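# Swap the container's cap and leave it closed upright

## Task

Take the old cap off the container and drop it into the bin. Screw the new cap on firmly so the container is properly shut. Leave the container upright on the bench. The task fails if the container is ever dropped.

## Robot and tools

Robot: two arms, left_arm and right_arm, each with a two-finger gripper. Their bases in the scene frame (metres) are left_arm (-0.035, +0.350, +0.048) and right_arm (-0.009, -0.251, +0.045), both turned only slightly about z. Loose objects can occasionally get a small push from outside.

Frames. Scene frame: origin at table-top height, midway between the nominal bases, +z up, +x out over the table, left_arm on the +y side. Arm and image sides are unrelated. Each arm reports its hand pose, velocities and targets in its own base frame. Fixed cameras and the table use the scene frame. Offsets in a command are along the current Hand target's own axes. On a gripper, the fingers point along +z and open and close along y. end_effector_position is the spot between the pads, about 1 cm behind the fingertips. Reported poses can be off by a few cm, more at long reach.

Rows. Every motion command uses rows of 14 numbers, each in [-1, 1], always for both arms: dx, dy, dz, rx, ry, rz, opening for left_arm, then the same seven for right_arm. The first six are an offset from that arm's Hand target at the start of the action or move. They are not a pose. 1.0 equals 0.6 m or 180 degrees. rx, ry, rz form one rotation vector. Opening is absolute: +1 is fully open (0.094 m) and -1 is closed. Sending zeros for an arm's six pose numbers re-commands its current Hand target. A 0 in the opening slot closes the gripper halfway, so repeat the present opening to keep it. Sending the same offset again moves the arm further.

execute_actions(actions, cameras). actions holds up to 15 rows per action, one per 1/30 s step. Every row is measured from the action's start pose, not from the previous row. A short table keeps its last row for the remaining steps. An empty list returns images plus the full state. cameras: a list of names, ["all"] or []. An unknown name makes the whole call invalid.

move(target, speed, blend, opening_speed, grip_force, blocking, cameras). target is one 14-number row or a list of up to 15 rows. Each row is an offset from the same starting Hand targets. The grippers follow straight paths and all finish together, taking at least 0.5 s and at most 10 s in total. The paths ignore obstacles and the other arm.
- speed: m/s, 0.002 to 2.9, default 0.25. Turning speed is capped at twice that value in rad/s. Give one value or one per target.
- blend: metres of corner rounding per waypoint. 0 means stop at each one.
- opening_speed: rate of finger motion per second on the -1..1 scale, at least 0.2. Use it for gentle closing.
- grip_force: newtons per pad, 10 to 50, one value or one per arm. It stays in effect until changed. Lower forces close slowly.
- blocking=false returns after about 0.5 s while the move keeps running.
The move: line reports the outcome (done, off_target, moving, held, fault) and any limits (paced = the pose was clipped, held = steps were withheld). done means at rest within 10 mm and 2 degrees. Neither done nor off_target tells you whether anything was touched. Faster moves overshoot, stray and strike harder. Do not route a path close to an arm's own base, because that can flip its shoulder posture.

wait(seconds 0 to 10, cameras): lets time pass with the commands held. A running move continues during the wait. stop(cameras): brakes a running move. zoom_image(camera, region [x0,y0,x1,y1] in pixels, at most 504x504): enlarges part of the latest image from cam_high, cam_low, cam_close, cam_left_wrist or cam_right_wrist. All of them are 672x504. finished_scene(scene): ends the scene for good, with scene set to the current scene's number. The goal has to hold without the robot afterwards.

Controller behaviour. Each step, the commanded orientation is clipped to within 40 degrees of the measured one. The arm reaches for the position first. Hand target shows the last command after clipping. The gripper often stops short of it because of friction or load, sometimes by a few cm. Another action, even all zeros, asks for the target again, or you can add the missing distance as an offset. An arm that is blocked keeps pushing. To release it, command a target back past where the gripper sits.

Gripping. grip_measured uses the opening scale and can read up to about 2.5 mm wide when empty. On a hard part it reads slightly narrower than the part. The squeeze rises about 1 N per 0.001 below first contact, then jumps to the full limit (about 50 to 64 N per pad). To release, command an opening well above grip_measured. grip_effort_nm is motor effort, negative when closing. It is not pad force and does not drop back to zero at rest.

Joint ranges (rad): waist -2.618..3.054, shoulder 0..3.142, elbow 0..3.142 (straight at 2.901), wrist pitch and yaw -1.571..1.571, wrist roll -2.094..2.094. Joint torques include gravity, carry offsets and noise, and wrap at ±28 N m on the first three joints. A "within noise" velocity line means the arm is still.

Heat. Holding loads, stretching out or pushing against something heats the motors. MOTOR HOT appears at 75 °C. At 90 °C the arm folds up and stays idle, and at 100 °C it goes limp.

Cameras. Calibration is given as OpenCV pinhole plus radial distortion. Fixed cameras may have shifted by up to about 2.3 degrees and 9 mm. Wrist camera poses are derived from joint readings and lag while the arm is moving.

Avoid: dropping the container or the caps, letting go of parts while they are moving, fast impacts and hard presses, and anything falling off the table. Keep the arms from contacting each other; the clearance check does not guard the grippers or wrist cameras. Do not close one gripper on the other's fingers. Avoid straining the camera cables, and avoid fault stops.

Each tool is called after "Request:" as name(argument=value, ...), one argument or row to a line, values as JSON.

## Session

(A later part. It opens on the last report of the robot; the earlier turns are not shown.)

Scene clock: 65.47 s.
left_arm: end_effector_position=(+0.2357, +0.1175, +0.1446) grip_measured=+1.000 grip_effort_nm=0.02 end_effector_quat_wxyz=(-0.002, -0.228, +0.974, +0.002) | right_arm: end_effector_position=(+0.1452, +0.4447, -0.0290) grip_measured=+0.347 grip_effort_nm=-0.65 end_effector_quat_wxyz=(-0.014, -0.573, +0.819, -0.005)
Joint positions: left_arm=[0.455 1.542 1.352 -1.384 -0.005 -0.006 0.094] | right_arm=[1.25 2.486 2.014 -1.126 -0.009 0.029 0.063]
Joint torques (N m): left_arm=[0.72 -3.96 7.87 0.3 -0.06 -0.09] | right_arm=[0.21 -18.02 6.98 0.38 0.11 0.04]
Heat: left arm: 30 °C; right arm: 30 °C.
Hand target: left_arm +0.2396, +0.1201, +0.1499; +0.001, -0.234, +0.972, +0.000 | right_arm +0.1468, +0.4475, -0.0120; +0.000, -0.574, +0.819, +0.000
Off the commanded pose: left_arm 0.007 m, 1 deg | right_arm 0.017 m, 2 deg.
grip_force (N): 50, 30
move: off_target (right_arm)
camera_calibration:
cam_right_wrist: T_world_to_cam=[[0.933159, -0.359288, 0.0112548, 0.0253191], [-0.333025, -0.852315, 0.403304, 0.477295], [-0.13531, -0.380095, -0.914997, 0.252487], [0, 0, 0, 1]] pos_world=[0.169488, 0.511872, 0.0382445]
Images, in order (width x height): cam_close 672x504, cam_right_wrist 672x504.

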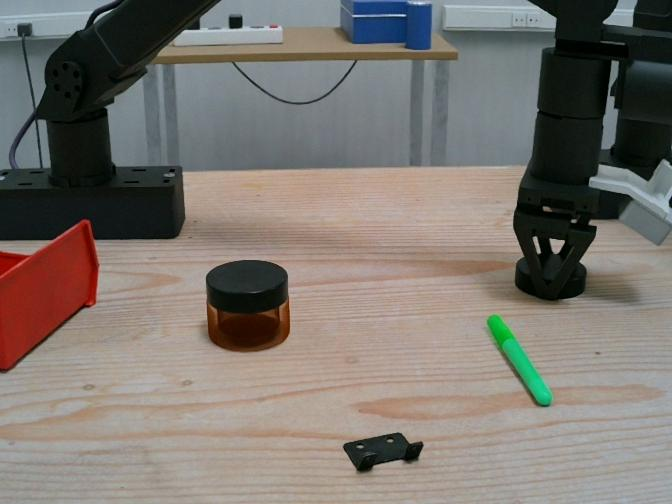

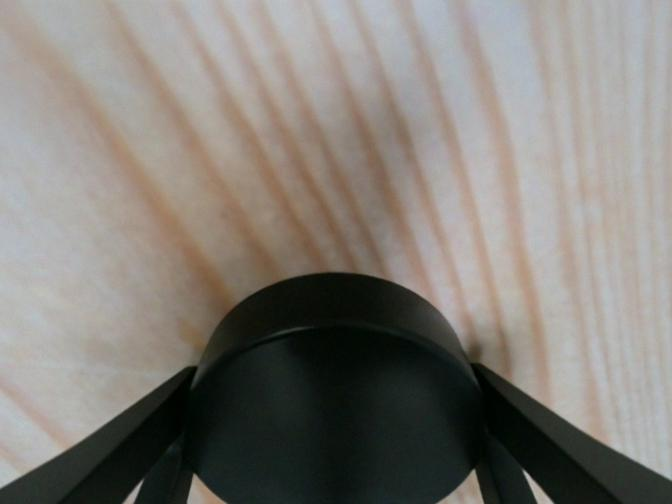

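Request:
move(
  target=[
    [0,0,0,0,0,0,1,0,0,-0.12,0,0,0,0.22],
    [0,0,0,0,0,0,1,0.4610,-0.5378,-0.17,0,0,0.322,0.22],
  ],
  speed=[0.08,0.2],
  blend=[0.03,0],
  cameras=["all"],
)

Scene clock: 70.90 s.
left_arm: end_effector_position=(+0.2357, +0.1175, +0.1446) grip_measured=+1.000 grip_effort_nm=0.02 end_effector_quat_wxyz=(-0.002, -0.228, +0.974, +0.002) | right_arm: end_effector_position=(+0.3494, +0.0746, +0.0851) grip_measured=+0.347 grip_effort_nm=-0.66 end_effector_quat_wxyz=(-0.006, -0.100, +0.995, +0.001)
Joint positions: left_arm=[0.455 1.542 1.352 -1.384 -0.005 -0.006 0.094] | right_arm=[0.206 1.92 1.557 -1.22 -0.003 0.006 0.063]
Joint torques (N m): left_arm=[0.43 -3.85 7.91 0.23 -0.03 -0.12] | right_arm=[0.57 -9.33 9.94 0.42 0.04 -0.01]
Heat: left arm: 30 °C; right arm: 31 °C.
Hand target: left_arm +0.2396, +0.1201, +0.1499; +0.001, -0.234, +0.972, +0.000 | right_arm +0.3556, +0.0775, +0.0905; +0.000, -0.105, +0.994, +0.000
Off the commanded pose: left_arm 0.007 m, 1 deg | right_arm 0.009 m, 1 deg.
grip_force (N): 50, 30
move: done
camera_calibration:
cam_left_wrist: T_world_to_cam=[[0.432405, -0.901615, -0.0107865, 0.00904911], [-0.811792, -0.394478, 0.430559, 0.213951], [-0.392453, -0.177419, -0.902498, 0.331917], [0, 0, 0, 1]] pos_world=[0.300032, 0.151446, 0.207534]
cam_right_wrist: T_world_to_cam=[[0.181384, -0.983276, 0.0163918, 0.00935091], [-0.906787, -0.160777, 0.389729, 0.334004], [-0.380575, -0.0855543, -0.920784, 0.308061], [0, 0, 0, 1]] pos_world=[0.418414, 0.0892505, 0.153333]

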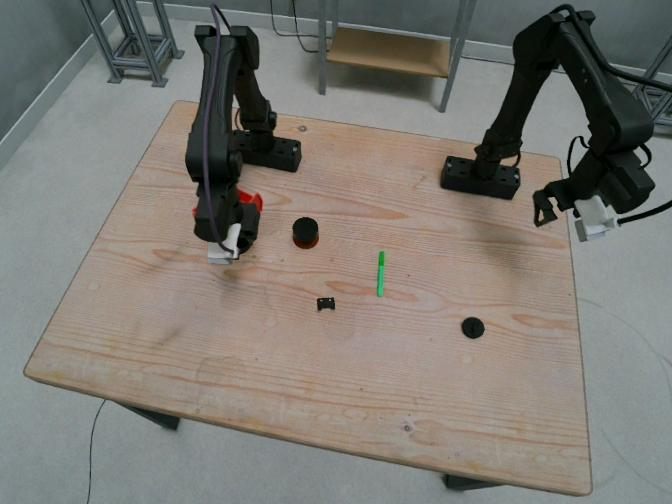

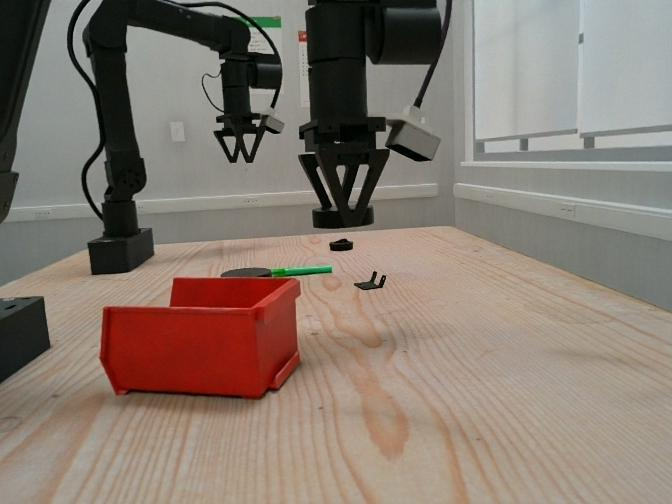

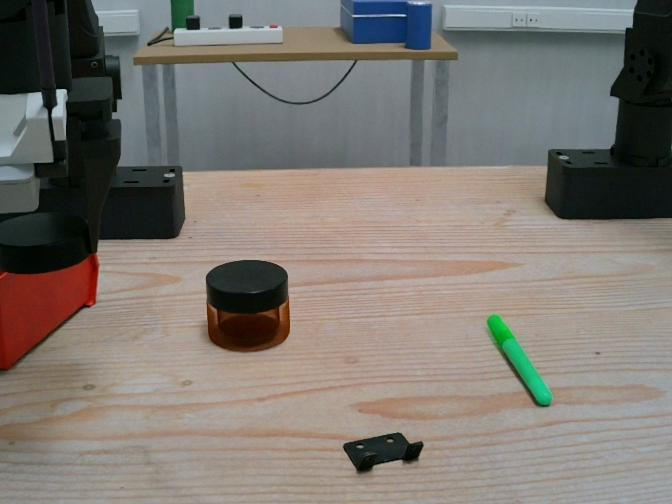

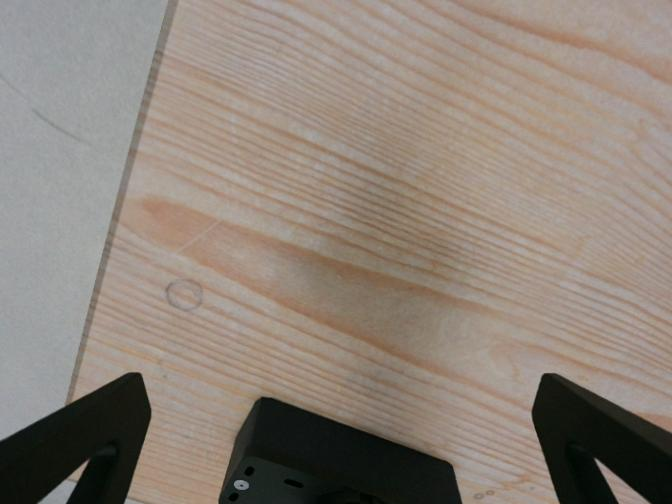

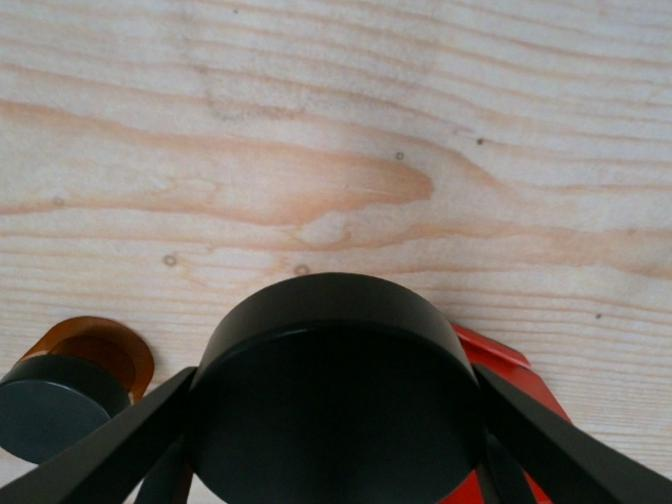

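Request:
move(
  target=[
    [0,0,0,0,0,0,1,0,0,0.16,0,0,0,0.22],
    [0,0,0,0,0,0,1,0,0,0.2083,0,0,0,0.22],
  ],
  speed=[0.12,0.04],
  blend=[0.01,0],
  cameras=["cam_low","cam_close","cam_right_wrist"],
)

Request:
zoom_image(
  camera="cam_low",
  region=[270, 160, 430, 330],
)

Scene clock: 76.43 s.
left_arm: end_effector_position=(+0.2357, +0.1175, +0.1446) grip_measured=+1.000 grip_effort_nm=0.02 end_effector_quat_wxyz=(-0.002, -0.228, +0.974, +0.002) | right_arm: end_effector_position=(+0.3571, +0.0763, -0.0259) grip_measured=+0.347 grip_effort_nm=-0.65 end_effector_quat_wxyz=(+0.003, -0.100, +0.995, +0.002)
Joint positions: left_arm=[0.455 1.542 1.352 -1.384 -0.005 -0.006 0.094] | right_arm=[0.206 2.065 1.3 -0.799 -0.003 0.006 0.063]
Joint torques (N m): left_arm=[0.49 -4.21 7.91 0.26 -0.02 -0.11] | right_arm=[0.53 -9.26 5.07 0.75 0.03 -0.01]
Heat: left arm: 30 °C; right arm: 31 °C.
Hand target: left_arm +0.2396, +0.1201, +0.1499; +0.001, -0.234, +0.972, +0.000 | right_arm +0.3557, +0.0774, -0.0345; +0.000, -0.105, +0.994, +0.000
Off the commanded pose: left_arm 0.007 m, 1 deg | right_arm 0.009 m, 1 deg.
grip_force (N): 50, 30
move: done
camera_calibration:
cam_right_wrist: T_world_to_cam=[[0.181737, -0.983219, 0.0158772, 0.0112272], [-0.914061, -0.162957, 0.371399, 0.386738], [-0.36258, -0.0820098, -0.928337, 0.202006], [0, 0, 0, 1]] pos_world=[0.424705, 0.0906268, 0.0437167]
Images, in order (width x height): cam_low 672x504, cam_close 672x504, cam_right_wrist 672x504.

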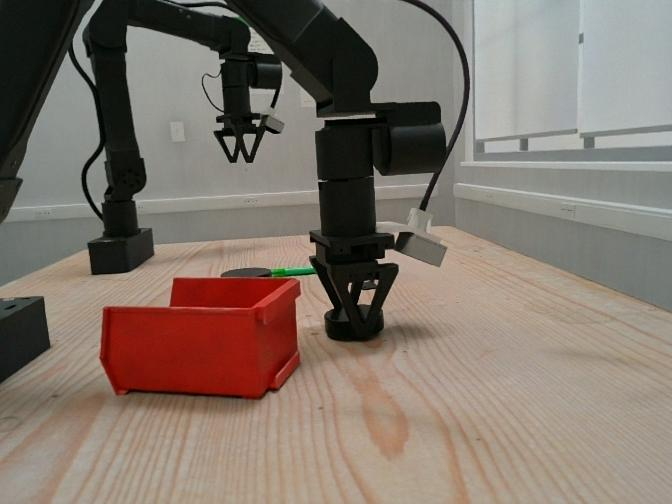

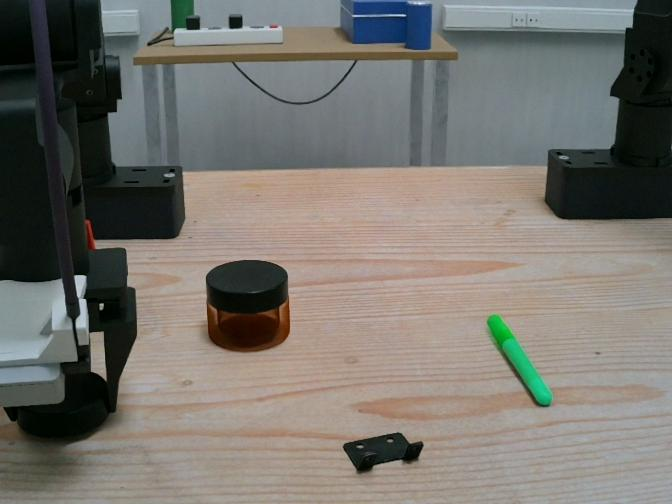

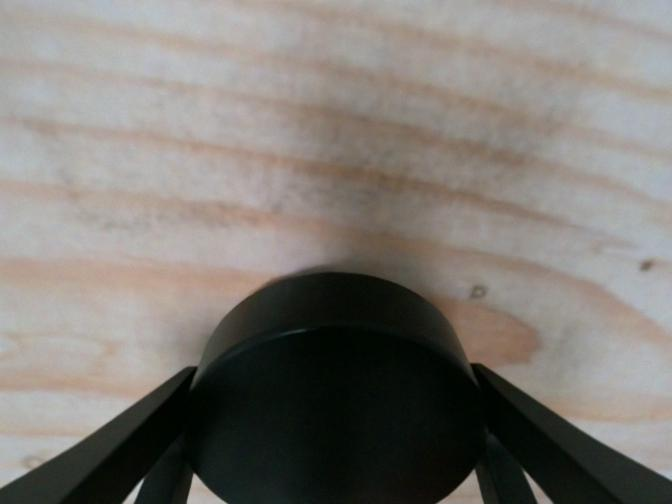

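Scaled by 2.965 from the camera's 672x504 image, which has a finer 960x720 frame.

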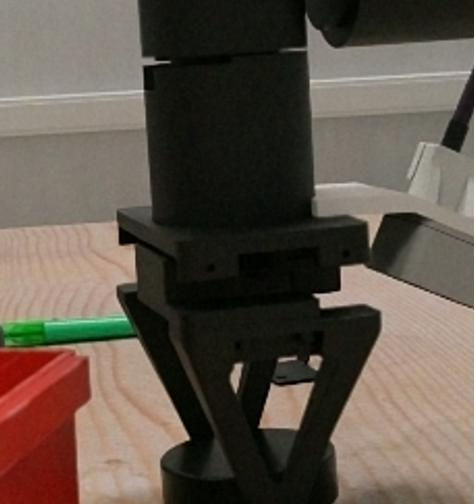

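Request:
zoom_image(
  camera="cam_low",
  region=[300, 270, 410, 370],
)

Scaled by 4.582 from the camera's 672x504 image, which has a finer 960x720 frame.

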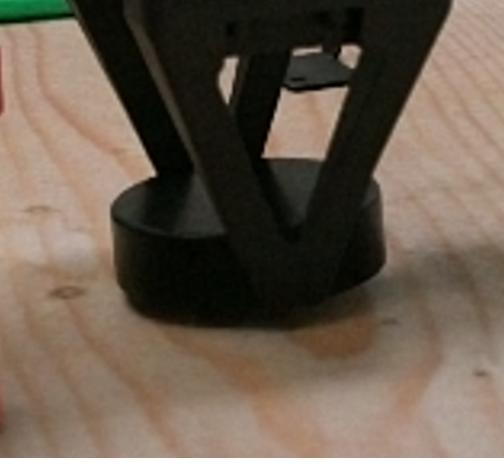

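Request:
move(
  target=[0,0,0,0,0,0,1,0,0,0.0117,0,0,0,0.22],
  speed=0.03,
  cameras=["cam_low"],
)

Request:
zoom_image(
  camera="cam_low",
  region=[300, 270, 410, 370],
)

Scene clock: 77.80 s.
left_arm: end_effector_position=(+0.2357, +0.1175, +0.1446) grip_measured=+1.000 grip_effort_nm=0.02 end_effector_quat_wxyz=(-0.002, -0.228, +0.974, +0.002) | right_arm: end_effector_position=(+0.3575, +0.0763, -0.0309) grip_measured=+0.347 grip_effort_nm=-0.65 end_effector_quat_wxyz=(+0.004, -0.100, +0.995, +0.002)
Joint positions: left_arm=[0.455 1.542 1.352 -1.384 -0.005 -0.006 0.094] | right_arm=[0.206 2.075 1.292 -0.78 -0.003 0.005 0.063]
Joint torques (N m): left_arm=[0.81 -4.27 7.73 0.19 -0.07 -0.1] | right_arm=[0.54 -8.96 4.82 0.8 0.03 0]
Heat: left arm: 30 °C; right arm: 31 °C.
Hand target: left_arm +0.2396, +0.1201, +0.1499; +0.001, -0.234, +0.972, +0.000 | right_arm +0.3557, +0.0774, -0.0414; +0.000, -0.105, +0.994, +0.000
Off the commanded pose: left_arm 0.007 m, 1 deg | right_arm 0.011 m, 1 deg.
grip_force (N): 50, 30
move: off_target (right_arm)
Images, in order (width x height): cam_low 672x504.

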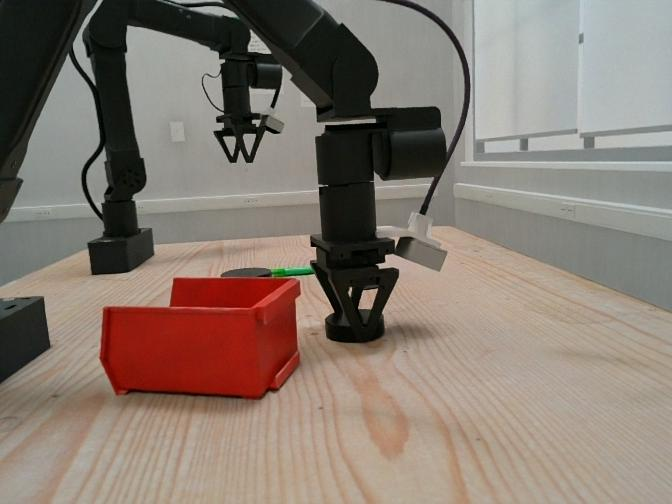

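Scaled by 4.582 from the camera's 672x504 image, which has a finer 960x720 frame.

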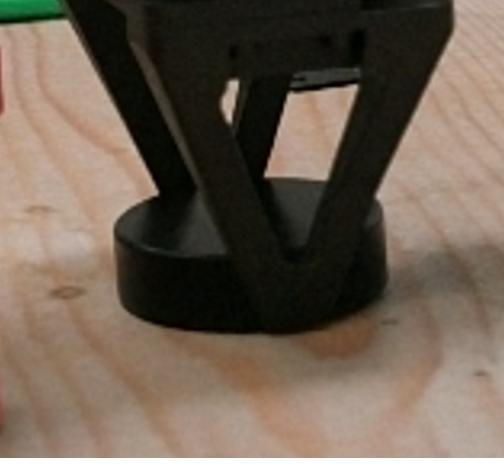

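Request:
move(
  target=[0,0,0,0,0,0,1,0,0,0,0,0,0,0.7],
  speed=0.05,
  opening_speed=0.5,
  cameras=["cam_low","cam_right_wrist"],
)

Request:
zoom_image(
  camera="cam_low",
  region=[300, 270, 410, 370],
)

Scene clock: 79.60 s.
left_arm: end_effector_position=(+0.2357, +0.1175, +0.1446) grip_measured=+1.000 grip_effort_nm=0.02 end_effector_quat_wxyz=(-0.002, -0.228, +0.974, +0.002) | right_arm: end_effector_position=(+0.3587, +0.0766, -0.0309) grip_measured=+0.698 grip_effort_nm=0.12 end_effector_quat_wxyz=(+0.007, -0.100, +0.995, +0.002)
Joint positions: left_arm=[0.455 1.542 1.352 -1.384 -0.005 -0.006 0.094] | right_arm=[0.206 2.075 1.292 -0.775 -0.003 0.005 0.08]
Joint torques (N m): left_arm=[0.23 -3.97 7.76 0.26 -0.01 -0.05] | right_arm=[0.51 -8.95 4.85 0.77 0.03 0]
Heat: left arm: 31 °C; right arm: 31 °C.
Hand target: left_arm +0.2396, +0.1201, +0.1499; +0.001, -0.234, +0.972, +0.000 | right_arm +0.3557, +0.0774, -0.0414; +0.000, -0.105, +0.994, +0.000
Off the commanded pose: left_arm 0.007 m, 1 deg | right_arm 0.011 m, 1 deg.
grip_force (N): 50, 30
move: off_target (right_arm)
camera_calibration:
cam_right_wrist: T_world_to_cam=[[0.182033, -0.983166, 0.0157659, 0.011168], [-0.916346, -0.163803, 0.365347, 0.390703], [-0.356615, -0.0809524, -0.930738, 0.195683], [0, 0, 0, 1]] pos_world=[0.425769, 0.0908192, 0.0392107]
Images, in order (width x height): cam_low 672x504, cam_right_wrist 672x504.

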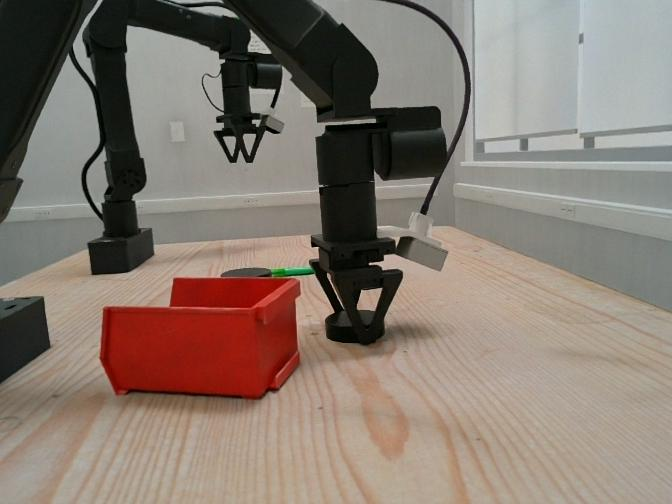

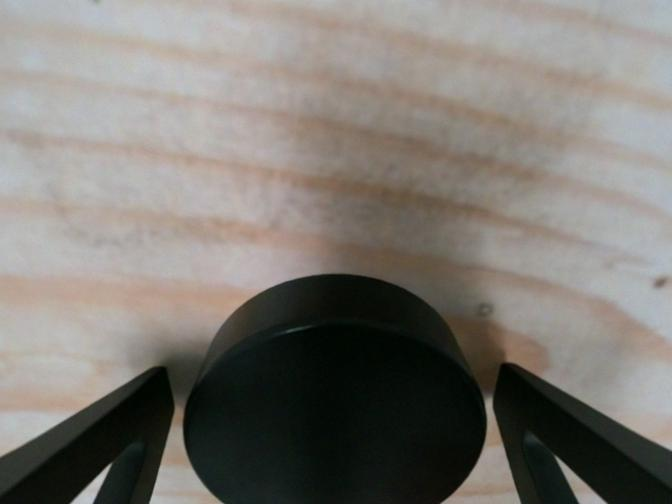

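Scaled by 4.582 from the camera's 672x504 image, which has a finer 960x720 frame.

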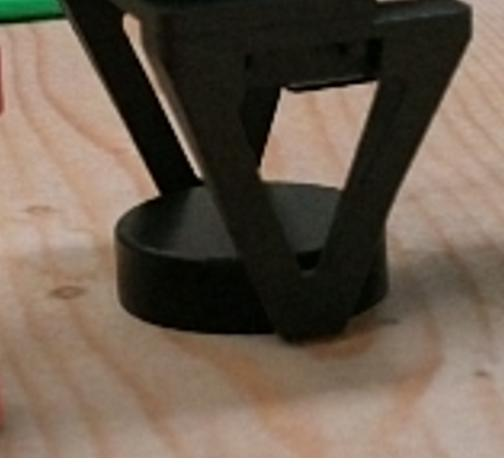

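Request:
move(
  target=[
    [0,0,0,0,0,0,1,0,0,-0.219,0,0,0,0.7],
    [0,0,0,0,0,0,1,0.1517,0.2367,-0.2357,0,0,-0.1389,1],
  ],
  speed=[0.08,0.2],
  blend=[0.03,0],
  cameras=["all"],
)

Scene clock: 86.13 s.
left_arm: end_effector_position=(+0.2357, +0.1175, +0.1446) grip_measured=+1.000 grip_effort_nm=0.02 end_effector_quat_wxyz=(-0.002, -0.228, +0.974, +0.002) | right_arm: end_effector_position=(+0.2400, +0.2021, +0.0905) grip_measured=+0.998 grip_effort_nm=0.12 end_effector_quat_wxyz=(-0.009, -0.322, +0.947, -0.002)
Joint positions: left_arm=[0.455 1.542 1.352 -1.384 -0.005 -0.006 0.094] | right_arm=[0.695 1.758 1.37 -1.202 -0.003 0.04 0.094]
Joint torques (N m): left_arm=[0.57 -4.08 7.98 0.25 0.01 -0.04] | right_arm=[-0.27 -12.34 5.55 0.41 0.04 0.1]
Heat: left arm: 31 °C; right arm: 32 °C.
Hand target: left_arm +0.2396, +0.1201, +0.1499; +0.001, -0.234, +0.972, +0.000 | right_arm +0.2368, +0.1972, +0.0998; +0.000, -0.318, +0.948, +0.000
Off the commanded pose: left_arm 0.007 m, 1 deg | right_arm 0.011 m, 1 deg.
grip_force (N): 50, 30
move: off_target (right_arm); target 2's new opening was sent with right_arm's hand 0.011 m and 1 deg from that target
camera_calibration:
cam_left_wrist: T_world_to_cam=[[0.432405, -0.901615, -0.0107865, 0.00904911], [-0.811792, -0.394478, 0.430559, 0.213951], [-0.392453, -0.177419, -0.902498, 0.331917], [0, 0, 0, 1]] pos_world=[0.300032, 0.151446, 0.207534]
cam_right_wrist: T_world_to_cam=[[0.595198, -0.803398, 0.0170875, 0.0186322], [-0.742165, -0.541432, 0.395022, 0.290063], [-0.308108, -0.247798, -0.918513, 0.297478], [0, 0, 0, 1]] pos_world=[0.29584, 0.245733, 0.158338]

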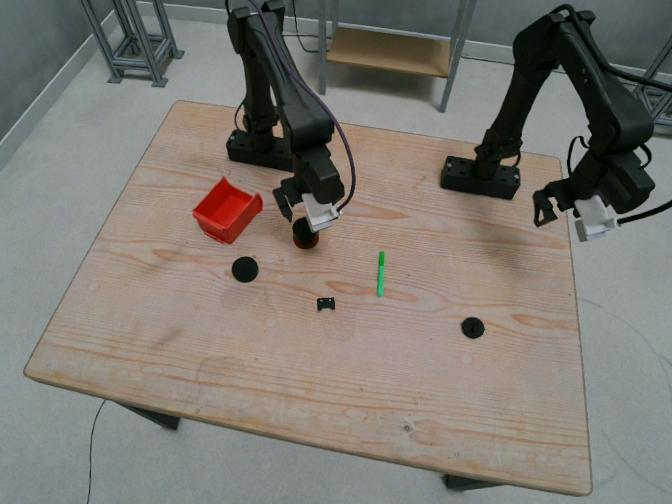

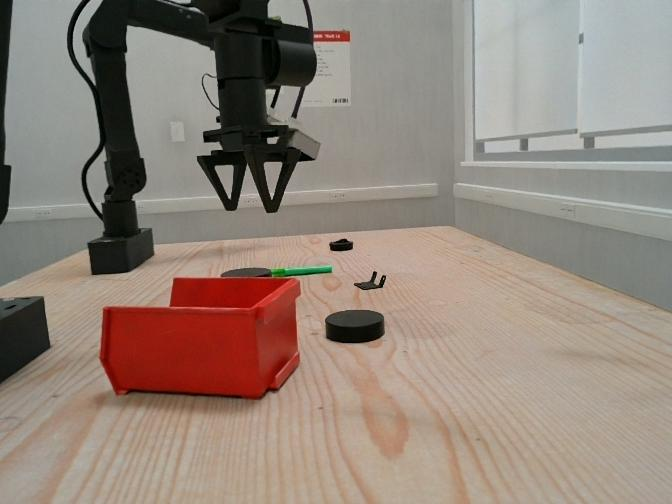

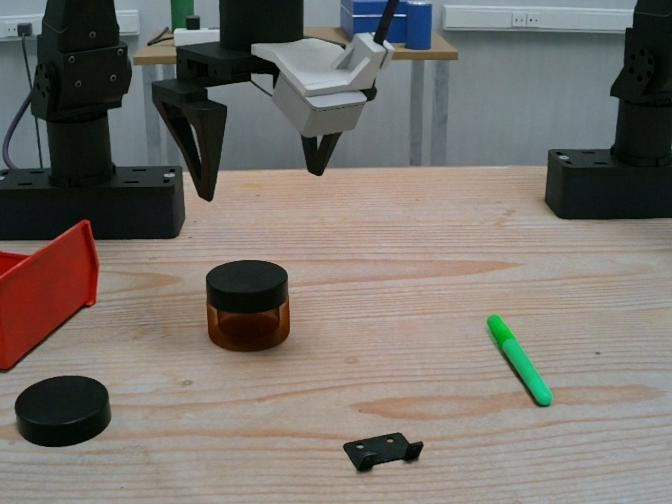

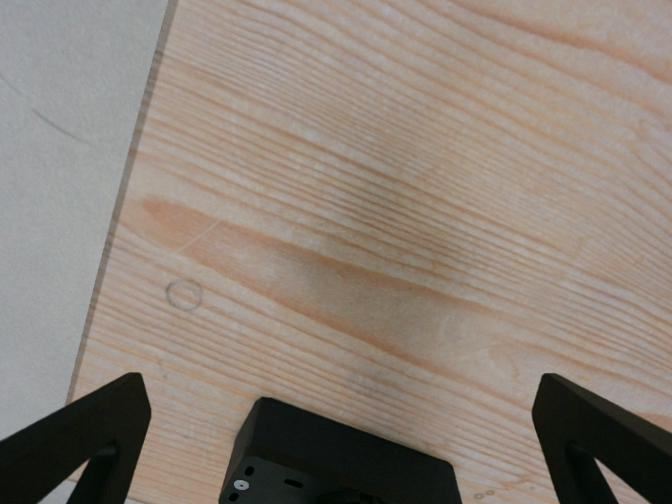

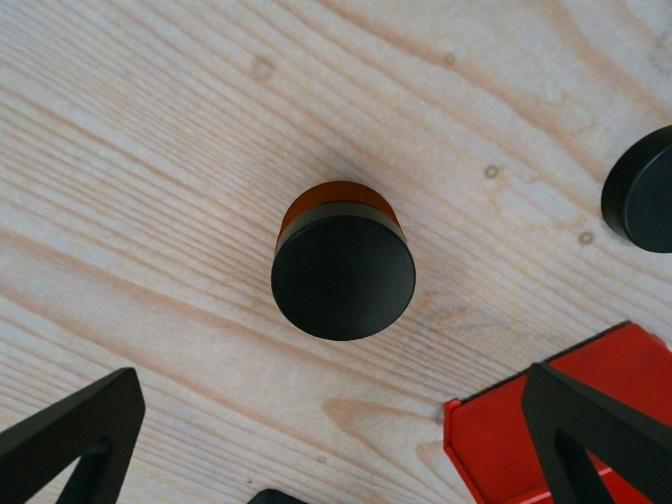

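Request:
move(
  target=[0,0,0,0,0,0,1,0,0,0,0,0,0.594,1],
  speed=0.4,
  cameras=["cam_right_wrist","cam_close"],
)

Scene clock: 90.07 s.
left_arm: end_effector_position=(+0.2357, +0.1175, +0.1446) grip_measured=+1.000 grip_effort_nm=0.02 end_effector_quat_wxyz=(-0.002, -0.228, +0.974, +0.002) | right_arm: end_effector_position=(+0.2398, +0.2020, +0.0905) grip_measured=+0.998 grip_effort_nm=0.12 end_effector_quat_wxyz=(-0.004, +0.568, +0.823, -0.009)
Joint positions: left_arm=[0.455 1.542 1.352 -1.384 -0.005 -0.006 0.094] | right_arm=[0.695 1.758 1.37 -1.203 -0.003 1.902 0.094]
Joint torques (N m): left_arm=[0.35 -4.18 7.86 0.28 -0.05 -0.11] | right_arm=[-0.27 -12.36 5.53 0.42 0.05 0.17]
Heat: left arm: 31 °C; right arm: 31 °C.
Hand target: left_arm +0.2396, +0.1201, +0.1499; +0.001, -0.234, +0.972, +0.000 | right_arm +0.2369, +0.1973, +0.0998; +0.001, +0.572, +0.820, +0.000
Off the commanded pose: left_arm 0.007 m, 1 deg | right_arm 0.011 m, 1 deg.
grip_force (N): 50, 30
move: off_target (right_arm)
camera_calibration:
cam_right_wrist: T_world_to_cam=[[-0.940082, -0.338827, 0.0379635, 0.291193], [-0.301018, 0.877113, 0.374248, -0.100538], [-0.160104, 0.340396, -0.926551, 0.143807], [0, 0, 0, 1]] pos_world=[0.266506, 0.137896, 0.159816]
Images, in order (width x height): cam_close 672x504, cam_right_wrist 672x504.

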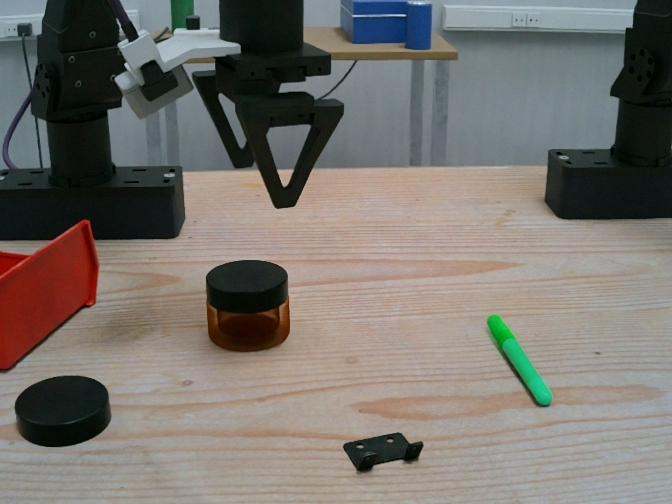

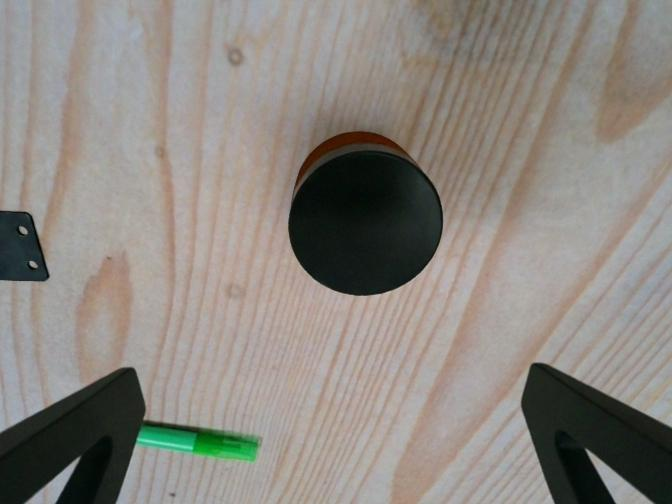

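Request:
move(
  target=[
    [0,0,0,0,0,0,1,-0.0162,-0.0233,0.06,0,0,0,1],
    [0,0,0,0,0,0,1,-0.0162,-0.0233,0.155,0,0,0,1],
  ],
  speed=[0.12,0.06],
  blend=[0.01,0],
  cameras=["cam_right_wrist","cam_close","cam_low"],
)

Request:
zoom_image(
  camera="cam_close",
  region=[120, 180, 380, 380],
)

Scene clock: 101.10 s.
left_arm: end_effector_position=(+0.2357, +0.1175, +0.1446) grip_measured=+1.000 grip_effort_nm=0.02 end_effector_quat_wxyz=(-0.002, -0.228, +0.974, +0.002) | right_arm: end_effector_position=(+0.2281, +0.1872, +0.0134) grip_measured=+0.998 grip_effort_nm=0.12 end_effector_quat_wxyz=(+0.001, +0.571, +0.821, +0.008)
Joint positions: left_arm=[0.455 1.542 1.352 -1.384 -0.005 -0.006 0.094] | right_arm=[0.682 1.748 1.037 -0.844 -0.003 1.897 0.094]
Joint torques (N m): left_arm=[0.29 -4.4 7.8 0.32 -0.04 -0.09] | right_arm=[-0.49 -6.56 5.14 0.65 0.04 0.03]
Heat: left arm: 31 °C; right arm: 31 °C.
Hand target: left_arm +0.2396, +0.1201, +0.1499; +0.001, -0.234, +0.972, +0.000 | right_arm +0.2271, +0.1831, +0.0067; +0.000, +0.572, +0.820, +0.000
Off the commanded pose: left_arm 0.007 m, 1 deg | right_arm 0.008 m, 1 deg.
grip_force (N): 50, 30
move: done
camera_calibration:
cam_right_wrist: T_world_to_cam=[[-0.943469, -0.331424, 0.00489538, 0.277918], [-0.304018, 0.871148, 0.385582, -0.0606399], [-0.132056, 0.362297, -0.92266, 0.0650392], [0, 0, 0, 1]] pos_world=[0.25236, 0.121371, 0.0820303]
Images, in order (width x height): cam_low 672x504, cam_close 672x504, cam_right_wrist 672x504.

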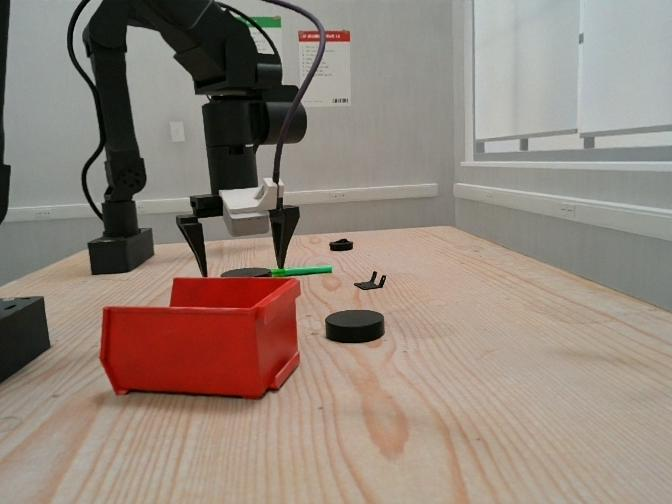

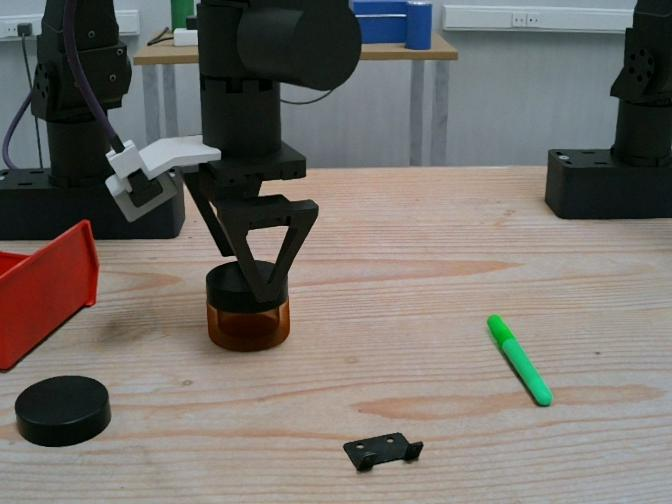

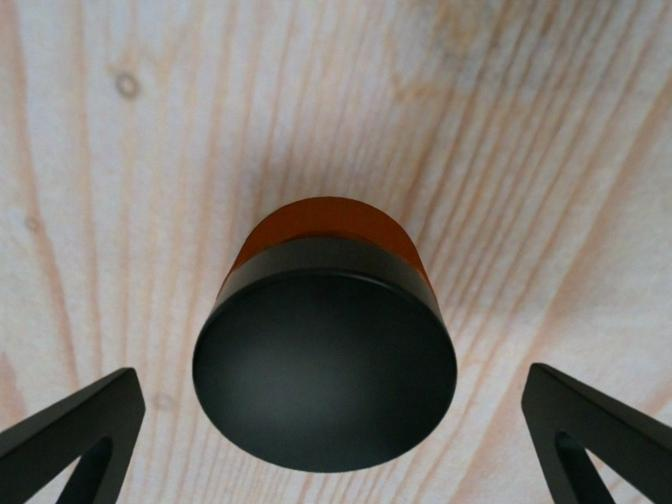

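Scaled by 1.938 from the camera's 672x504 image, which has a finer 960x720 frame.

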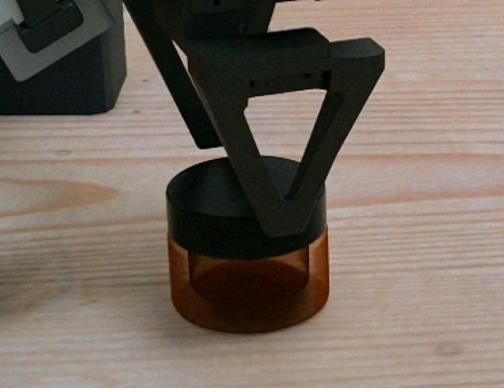

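Request:
move(
  target=[0,0,0,0,0,0,1,0,0,0,0,0,0,0.2],
  speed=0.1,
  opening_speed=0.4,
  grip_force=[50,45],
  cameras=["cam_right_wrist","cam_close"],
)

Request:
zoom_image(
  camera="cam_close",
  region=[120, 180, 380, 380],
)

Scene clock: 104.57 s.
left_arm: end_effector_position=(+0.2357, +0.1175, +0.1446) grip_measured=+1.000 grip_effort_nm=0.02 end_effector_quat_wxyz=(-0.002, -0.228, +0.974, +0.002) | right_arm: end_effector_position=(+0.2298, +0.1886, +0.0135) grip_measured=+0.310 grip_effort_nm=-0.93 end_effector_quat_wxyz=(+0.002, +0.571, +0.821, +0.012)
Joint positions: left_arm=[0.455 1.542 1.352 -1.384 -0.005 -0.006 0.094] | right_arm=[0.682 1.748 1.037 -0.835 -0.003 1.897 0.062]
Joint torques (N m): left_arm=[0.46 -4.14 7.69 0.26 -0.02 -0.05] | right_arm=[-0.49 -6.53 5.2 0.6 0.04 0.03]
Heat: left arm: 31 °C; right arm: 31 °C.
Hand target: left_arm +0.2396, +0.1201, +0.1499; +0.001, -0.234, +0.972, +0.000 | right_arm +0.2272, +0.1832, +0.0067; +0.000, +0.573, +0.820, +0.000
Off the commanded pose: left_arm 0.007 m, 1 deg | right_arm 0.009 m, 1 deg.
grip_force (N): 50, 45
move: done
camera_calibration:
cam_right_wrist: T_world_to_cam=[[-0.94347, -0.331444, -0.00295672, 0.279983], [-0.306539, 0.869115, 0.388167, -0.0603789], [-0.126086, 0.36713, -0.921584, 0.062466], [0, 0, 0, 1]] pos_world=[0.253523, 0.122342, 0.0818326]
Images, in order (width x height): cam_close 672x504, cam_right_wrist 672x504.

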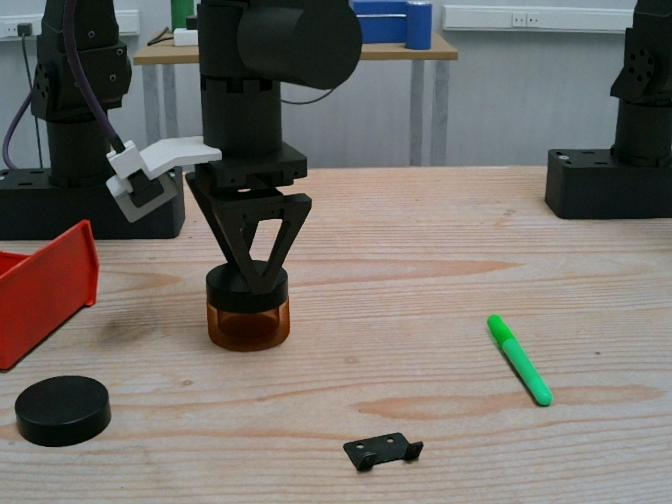

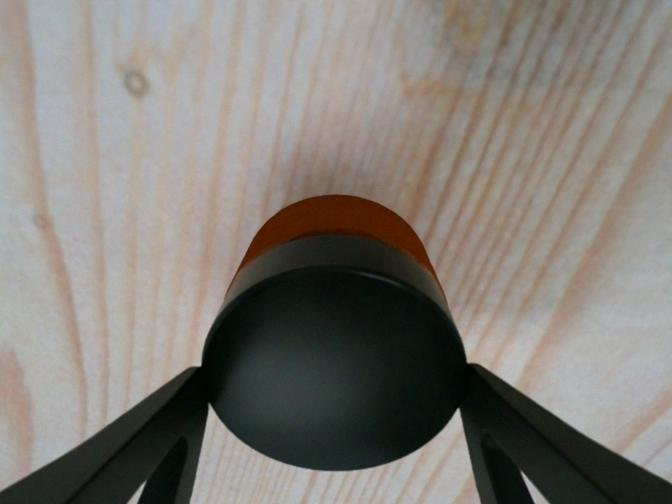

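Scaled by 1.938 from the camera's 672x504 image, which has a finer 960x720 frame.

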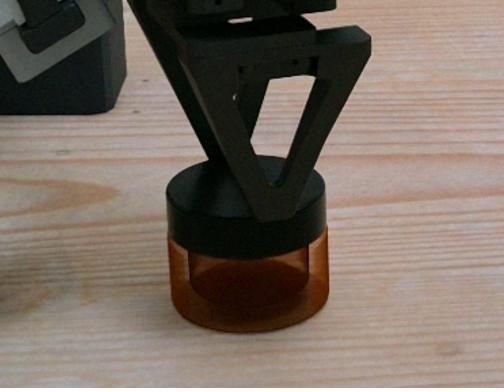

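Request:
zoom_image(
  camera="cam_close",
  region=[195, 240, 305, 360],
)

Request:
zoom_image(
  camera="cam_right_wrist",
  region=[130, 180, 540, 490],
)

Scaled by 4.200 from the camera's 672x504 image, which has a finer 960x720 frame.

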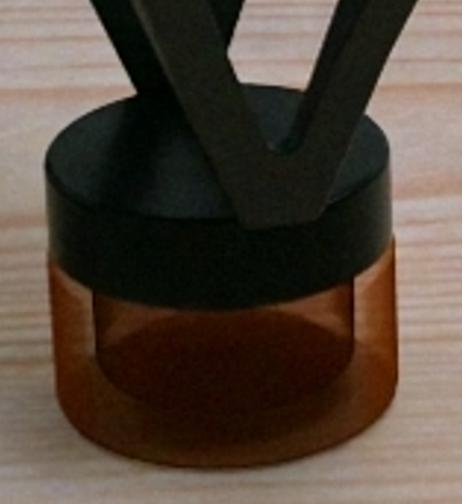

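Scaled by 1.229 from the camera's 672x504 image, which has a finer 960x720 frame.

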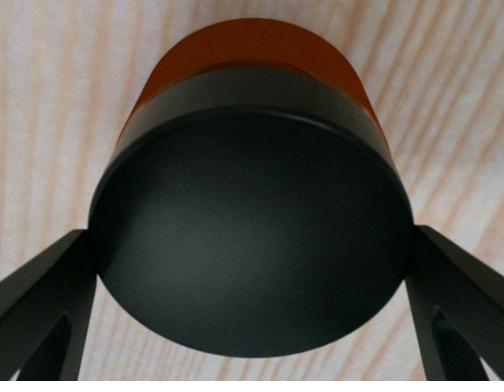

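Request:
move(
  target=[
    [0,0,0,0,0,0,1,0,0,0,0,0,0,0.7],
    [0,0,0,0,0,0,1,-0.0015,0,0.018,0,0,0,0.7],
  ],
  speed=[0.1,0.04],
  opening_speed=0.6,
  cameras=["cam_right_wrist","cam_close"],
)

Request:
zoom_image(
  camera="cam_close",
  region=[195, 240, 305, 360],
)

Scene clock: 111.00 s.
left_arm: end_effector_position=(+0.2357, +0.1175, +0.1446) grip_measured=+1.000 grip_effort_nm=0.02 end_effector_quat_wxyz=(-0.002, -0.228, +0.974, +0.002) | right_arm: end_effector_position=(+0.2288, +0.1874, +0.0034) grip_measured=+0.698 grip_effort_nm=0.12 end_effector_quat_wxyz=(+0.001, +0.570, +0.821, +0.010)
Joint positions: left_arm=[0.455 1.542 1.352 -1.384 -0.005 -0.006 0.094] | right_arm=[0.681 1.767 1.014 -0.799 -0.003 1.895 0.08]
Joint torques (N m): left_arm=[0.54 -4.11 7.86 0.26 0.02 -0.08] | right_arm=[-0.69 -6.42 4.94 0.66 0.04 0.03]
Heat: left arm: 31 °C; right arm: 31 °C.
Hand target: left_arm +0.2396, +0.1201, +0.1499; +0.001, -0.234, +0.972, +0.000 | right_arm +0.2275, +0.1823, -0.0040; +0.000, +0.572, +0.820, +0.000
Off the commanded pose: left_arm 0.007 m, 1 deg | right_arm 0.009 m, 1 deg.
grip_force (N): 50, 45
move: done
camera_calibration:
cam_right_wrist: T_world_to_cam=[[-0.943092, -0.332525, 0.00208351, 0.27879], [-0.305926, 0.870075, 0.386495, -0.0560982], [-0.130332, 0.363863, -0.922289, 0.0551133], [0, 0, 0, 1]] pos_world=[0.252946, 0.12146, 0.0719312]
Images, in order (width x height): cam_close 672x504, cam_right_wrist 672x504.

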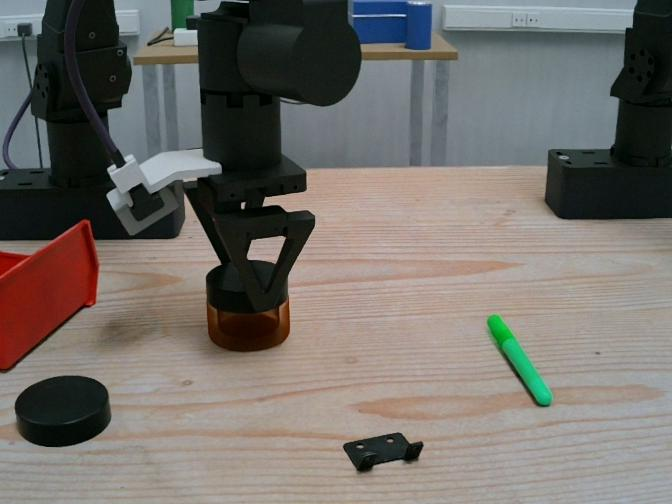

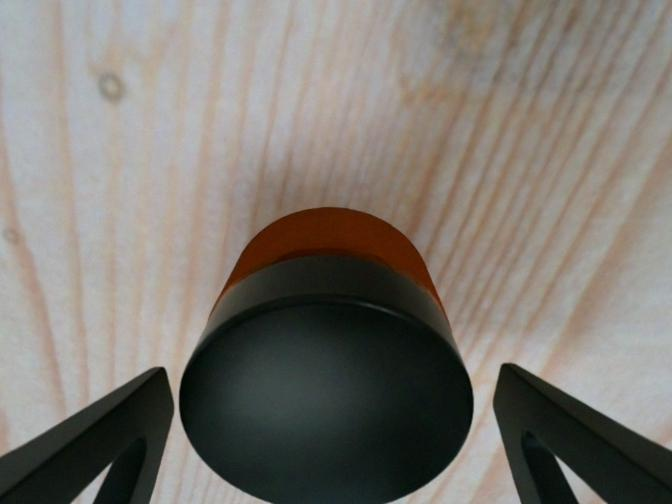

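Scaled by 4.200 from the camera's 672x504 image, which has a finer 960x720 frame.

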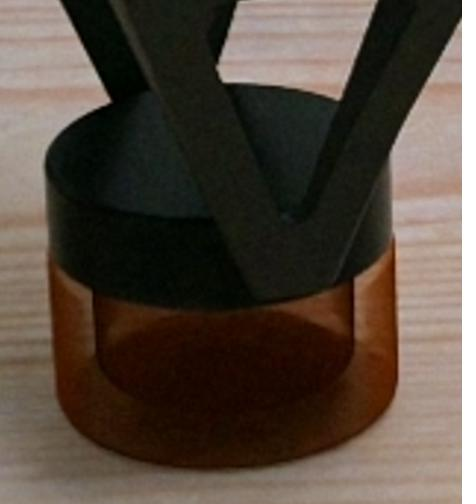

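Request:
move(
  target=[0,0,0,0,0,0,1,0,0,0,0,0,0,0.2],
  speed=0.1,
  opening_speed=0.4,
  grip_force=[50,45],
  cameras=["cam_right_wrist","cam_close","cam_low"],
)

Request:
zoom_image(
  camera="cam_close",
  region=[195, 240, 305, 360],
)

Scene clock: 113.33 s.
left_arm: end_effector_position=(+0.2357, +0.1175, +0.1446) grip_measured=+1.000 grip_effort_nm=0.02 end_effector_quat_wxyz=(-0.002, -0.228, +0.974, +0.002) | right_arm: end_effector_position=(+0.2300, +0.1883, +0.0034) grip_measured=+0.335 grip_effort_nm=-0.93 end_effector_quat_wxyz=(+0.002, +0.570, +0.821, +0.012)
Joint positions: left_arm=[0.455 1.542 1.352 -1.384 -0.005 -0.006 0.094] | right_arm=[0.681 1.767 1.014 -0.793 -0.003 1.895 0.063]
Joint torques (N m): left_arm=[0.38 -4.14 7.97 0.31 -0.02 -0.06] | right_arm=[-0.68 -6.43 4.98 0.63 0.03 0.02]
Heat: left arm: 31 °C; right arm: 31 °C.
Hand target: left_arm +0.2396, +0.1201, +0.1499; +0.001, -0.234, +0.972, +0.000 | right_arm +0.2274, +0.1823, -0.0040; +0.000, +0.572, +0.820, +0.000
Off the commanded pose: left_arm 0.007 m, 1 deg | right_arm 0.010 m, 1 deg.
grip_force (N): 50, 45
move: done
camera_calibration:
cam_right_wrist: T_world_to_cam=[[-0.942974, -0.332846, -0.00366512, 0.280261], [-0.30806, 0.868477, 0.388391, -0.0557823], [-0.126091, 0.367372, -0.921487, 0.0533271], [0, 0, 0, 1]] pos_world=[0.253819, 0.122139, 0.0718328]
Images, in order (width x height): cam_low 672x504, cam_close 672x504, cam_right_wrist 672x504.

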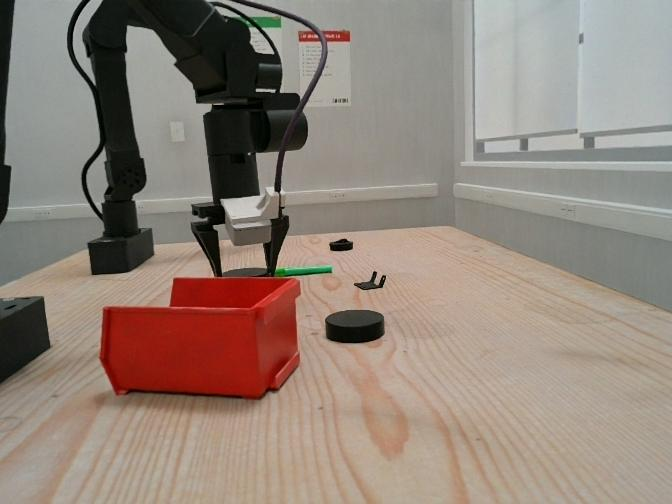

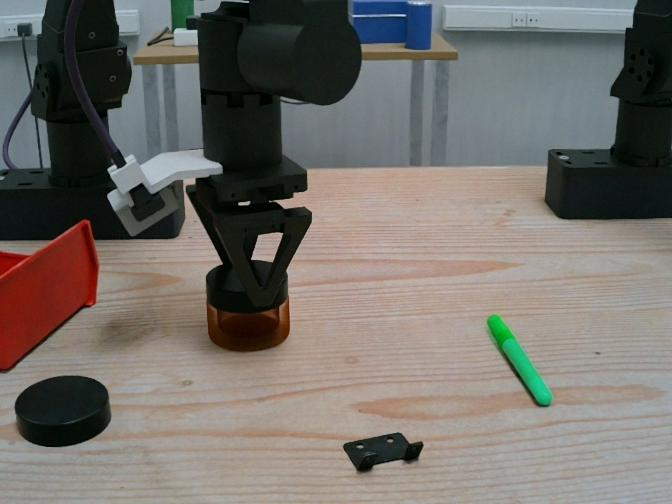

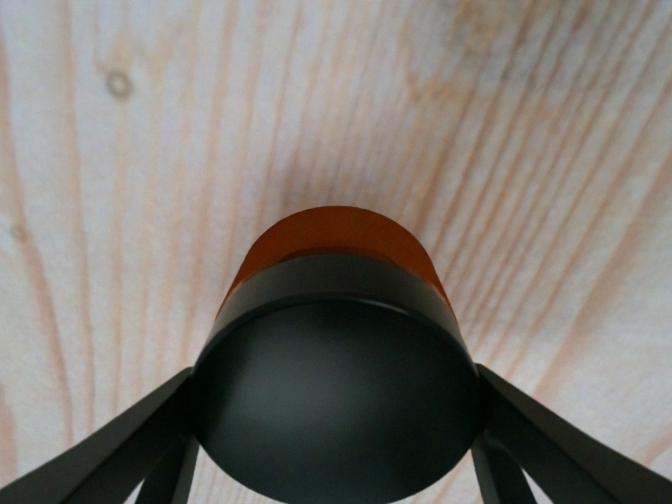

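Scaled by 4.200 from the camera's 672x504 image, which has a finer 960x720 frame.

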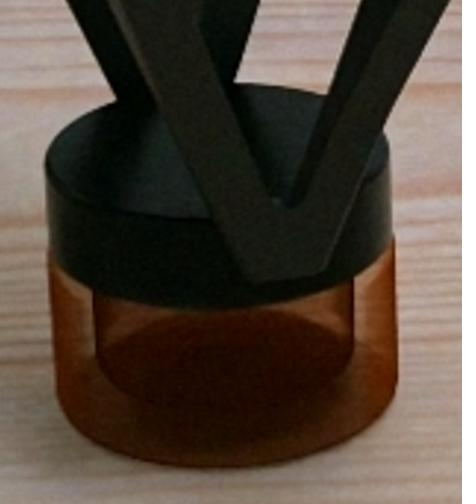

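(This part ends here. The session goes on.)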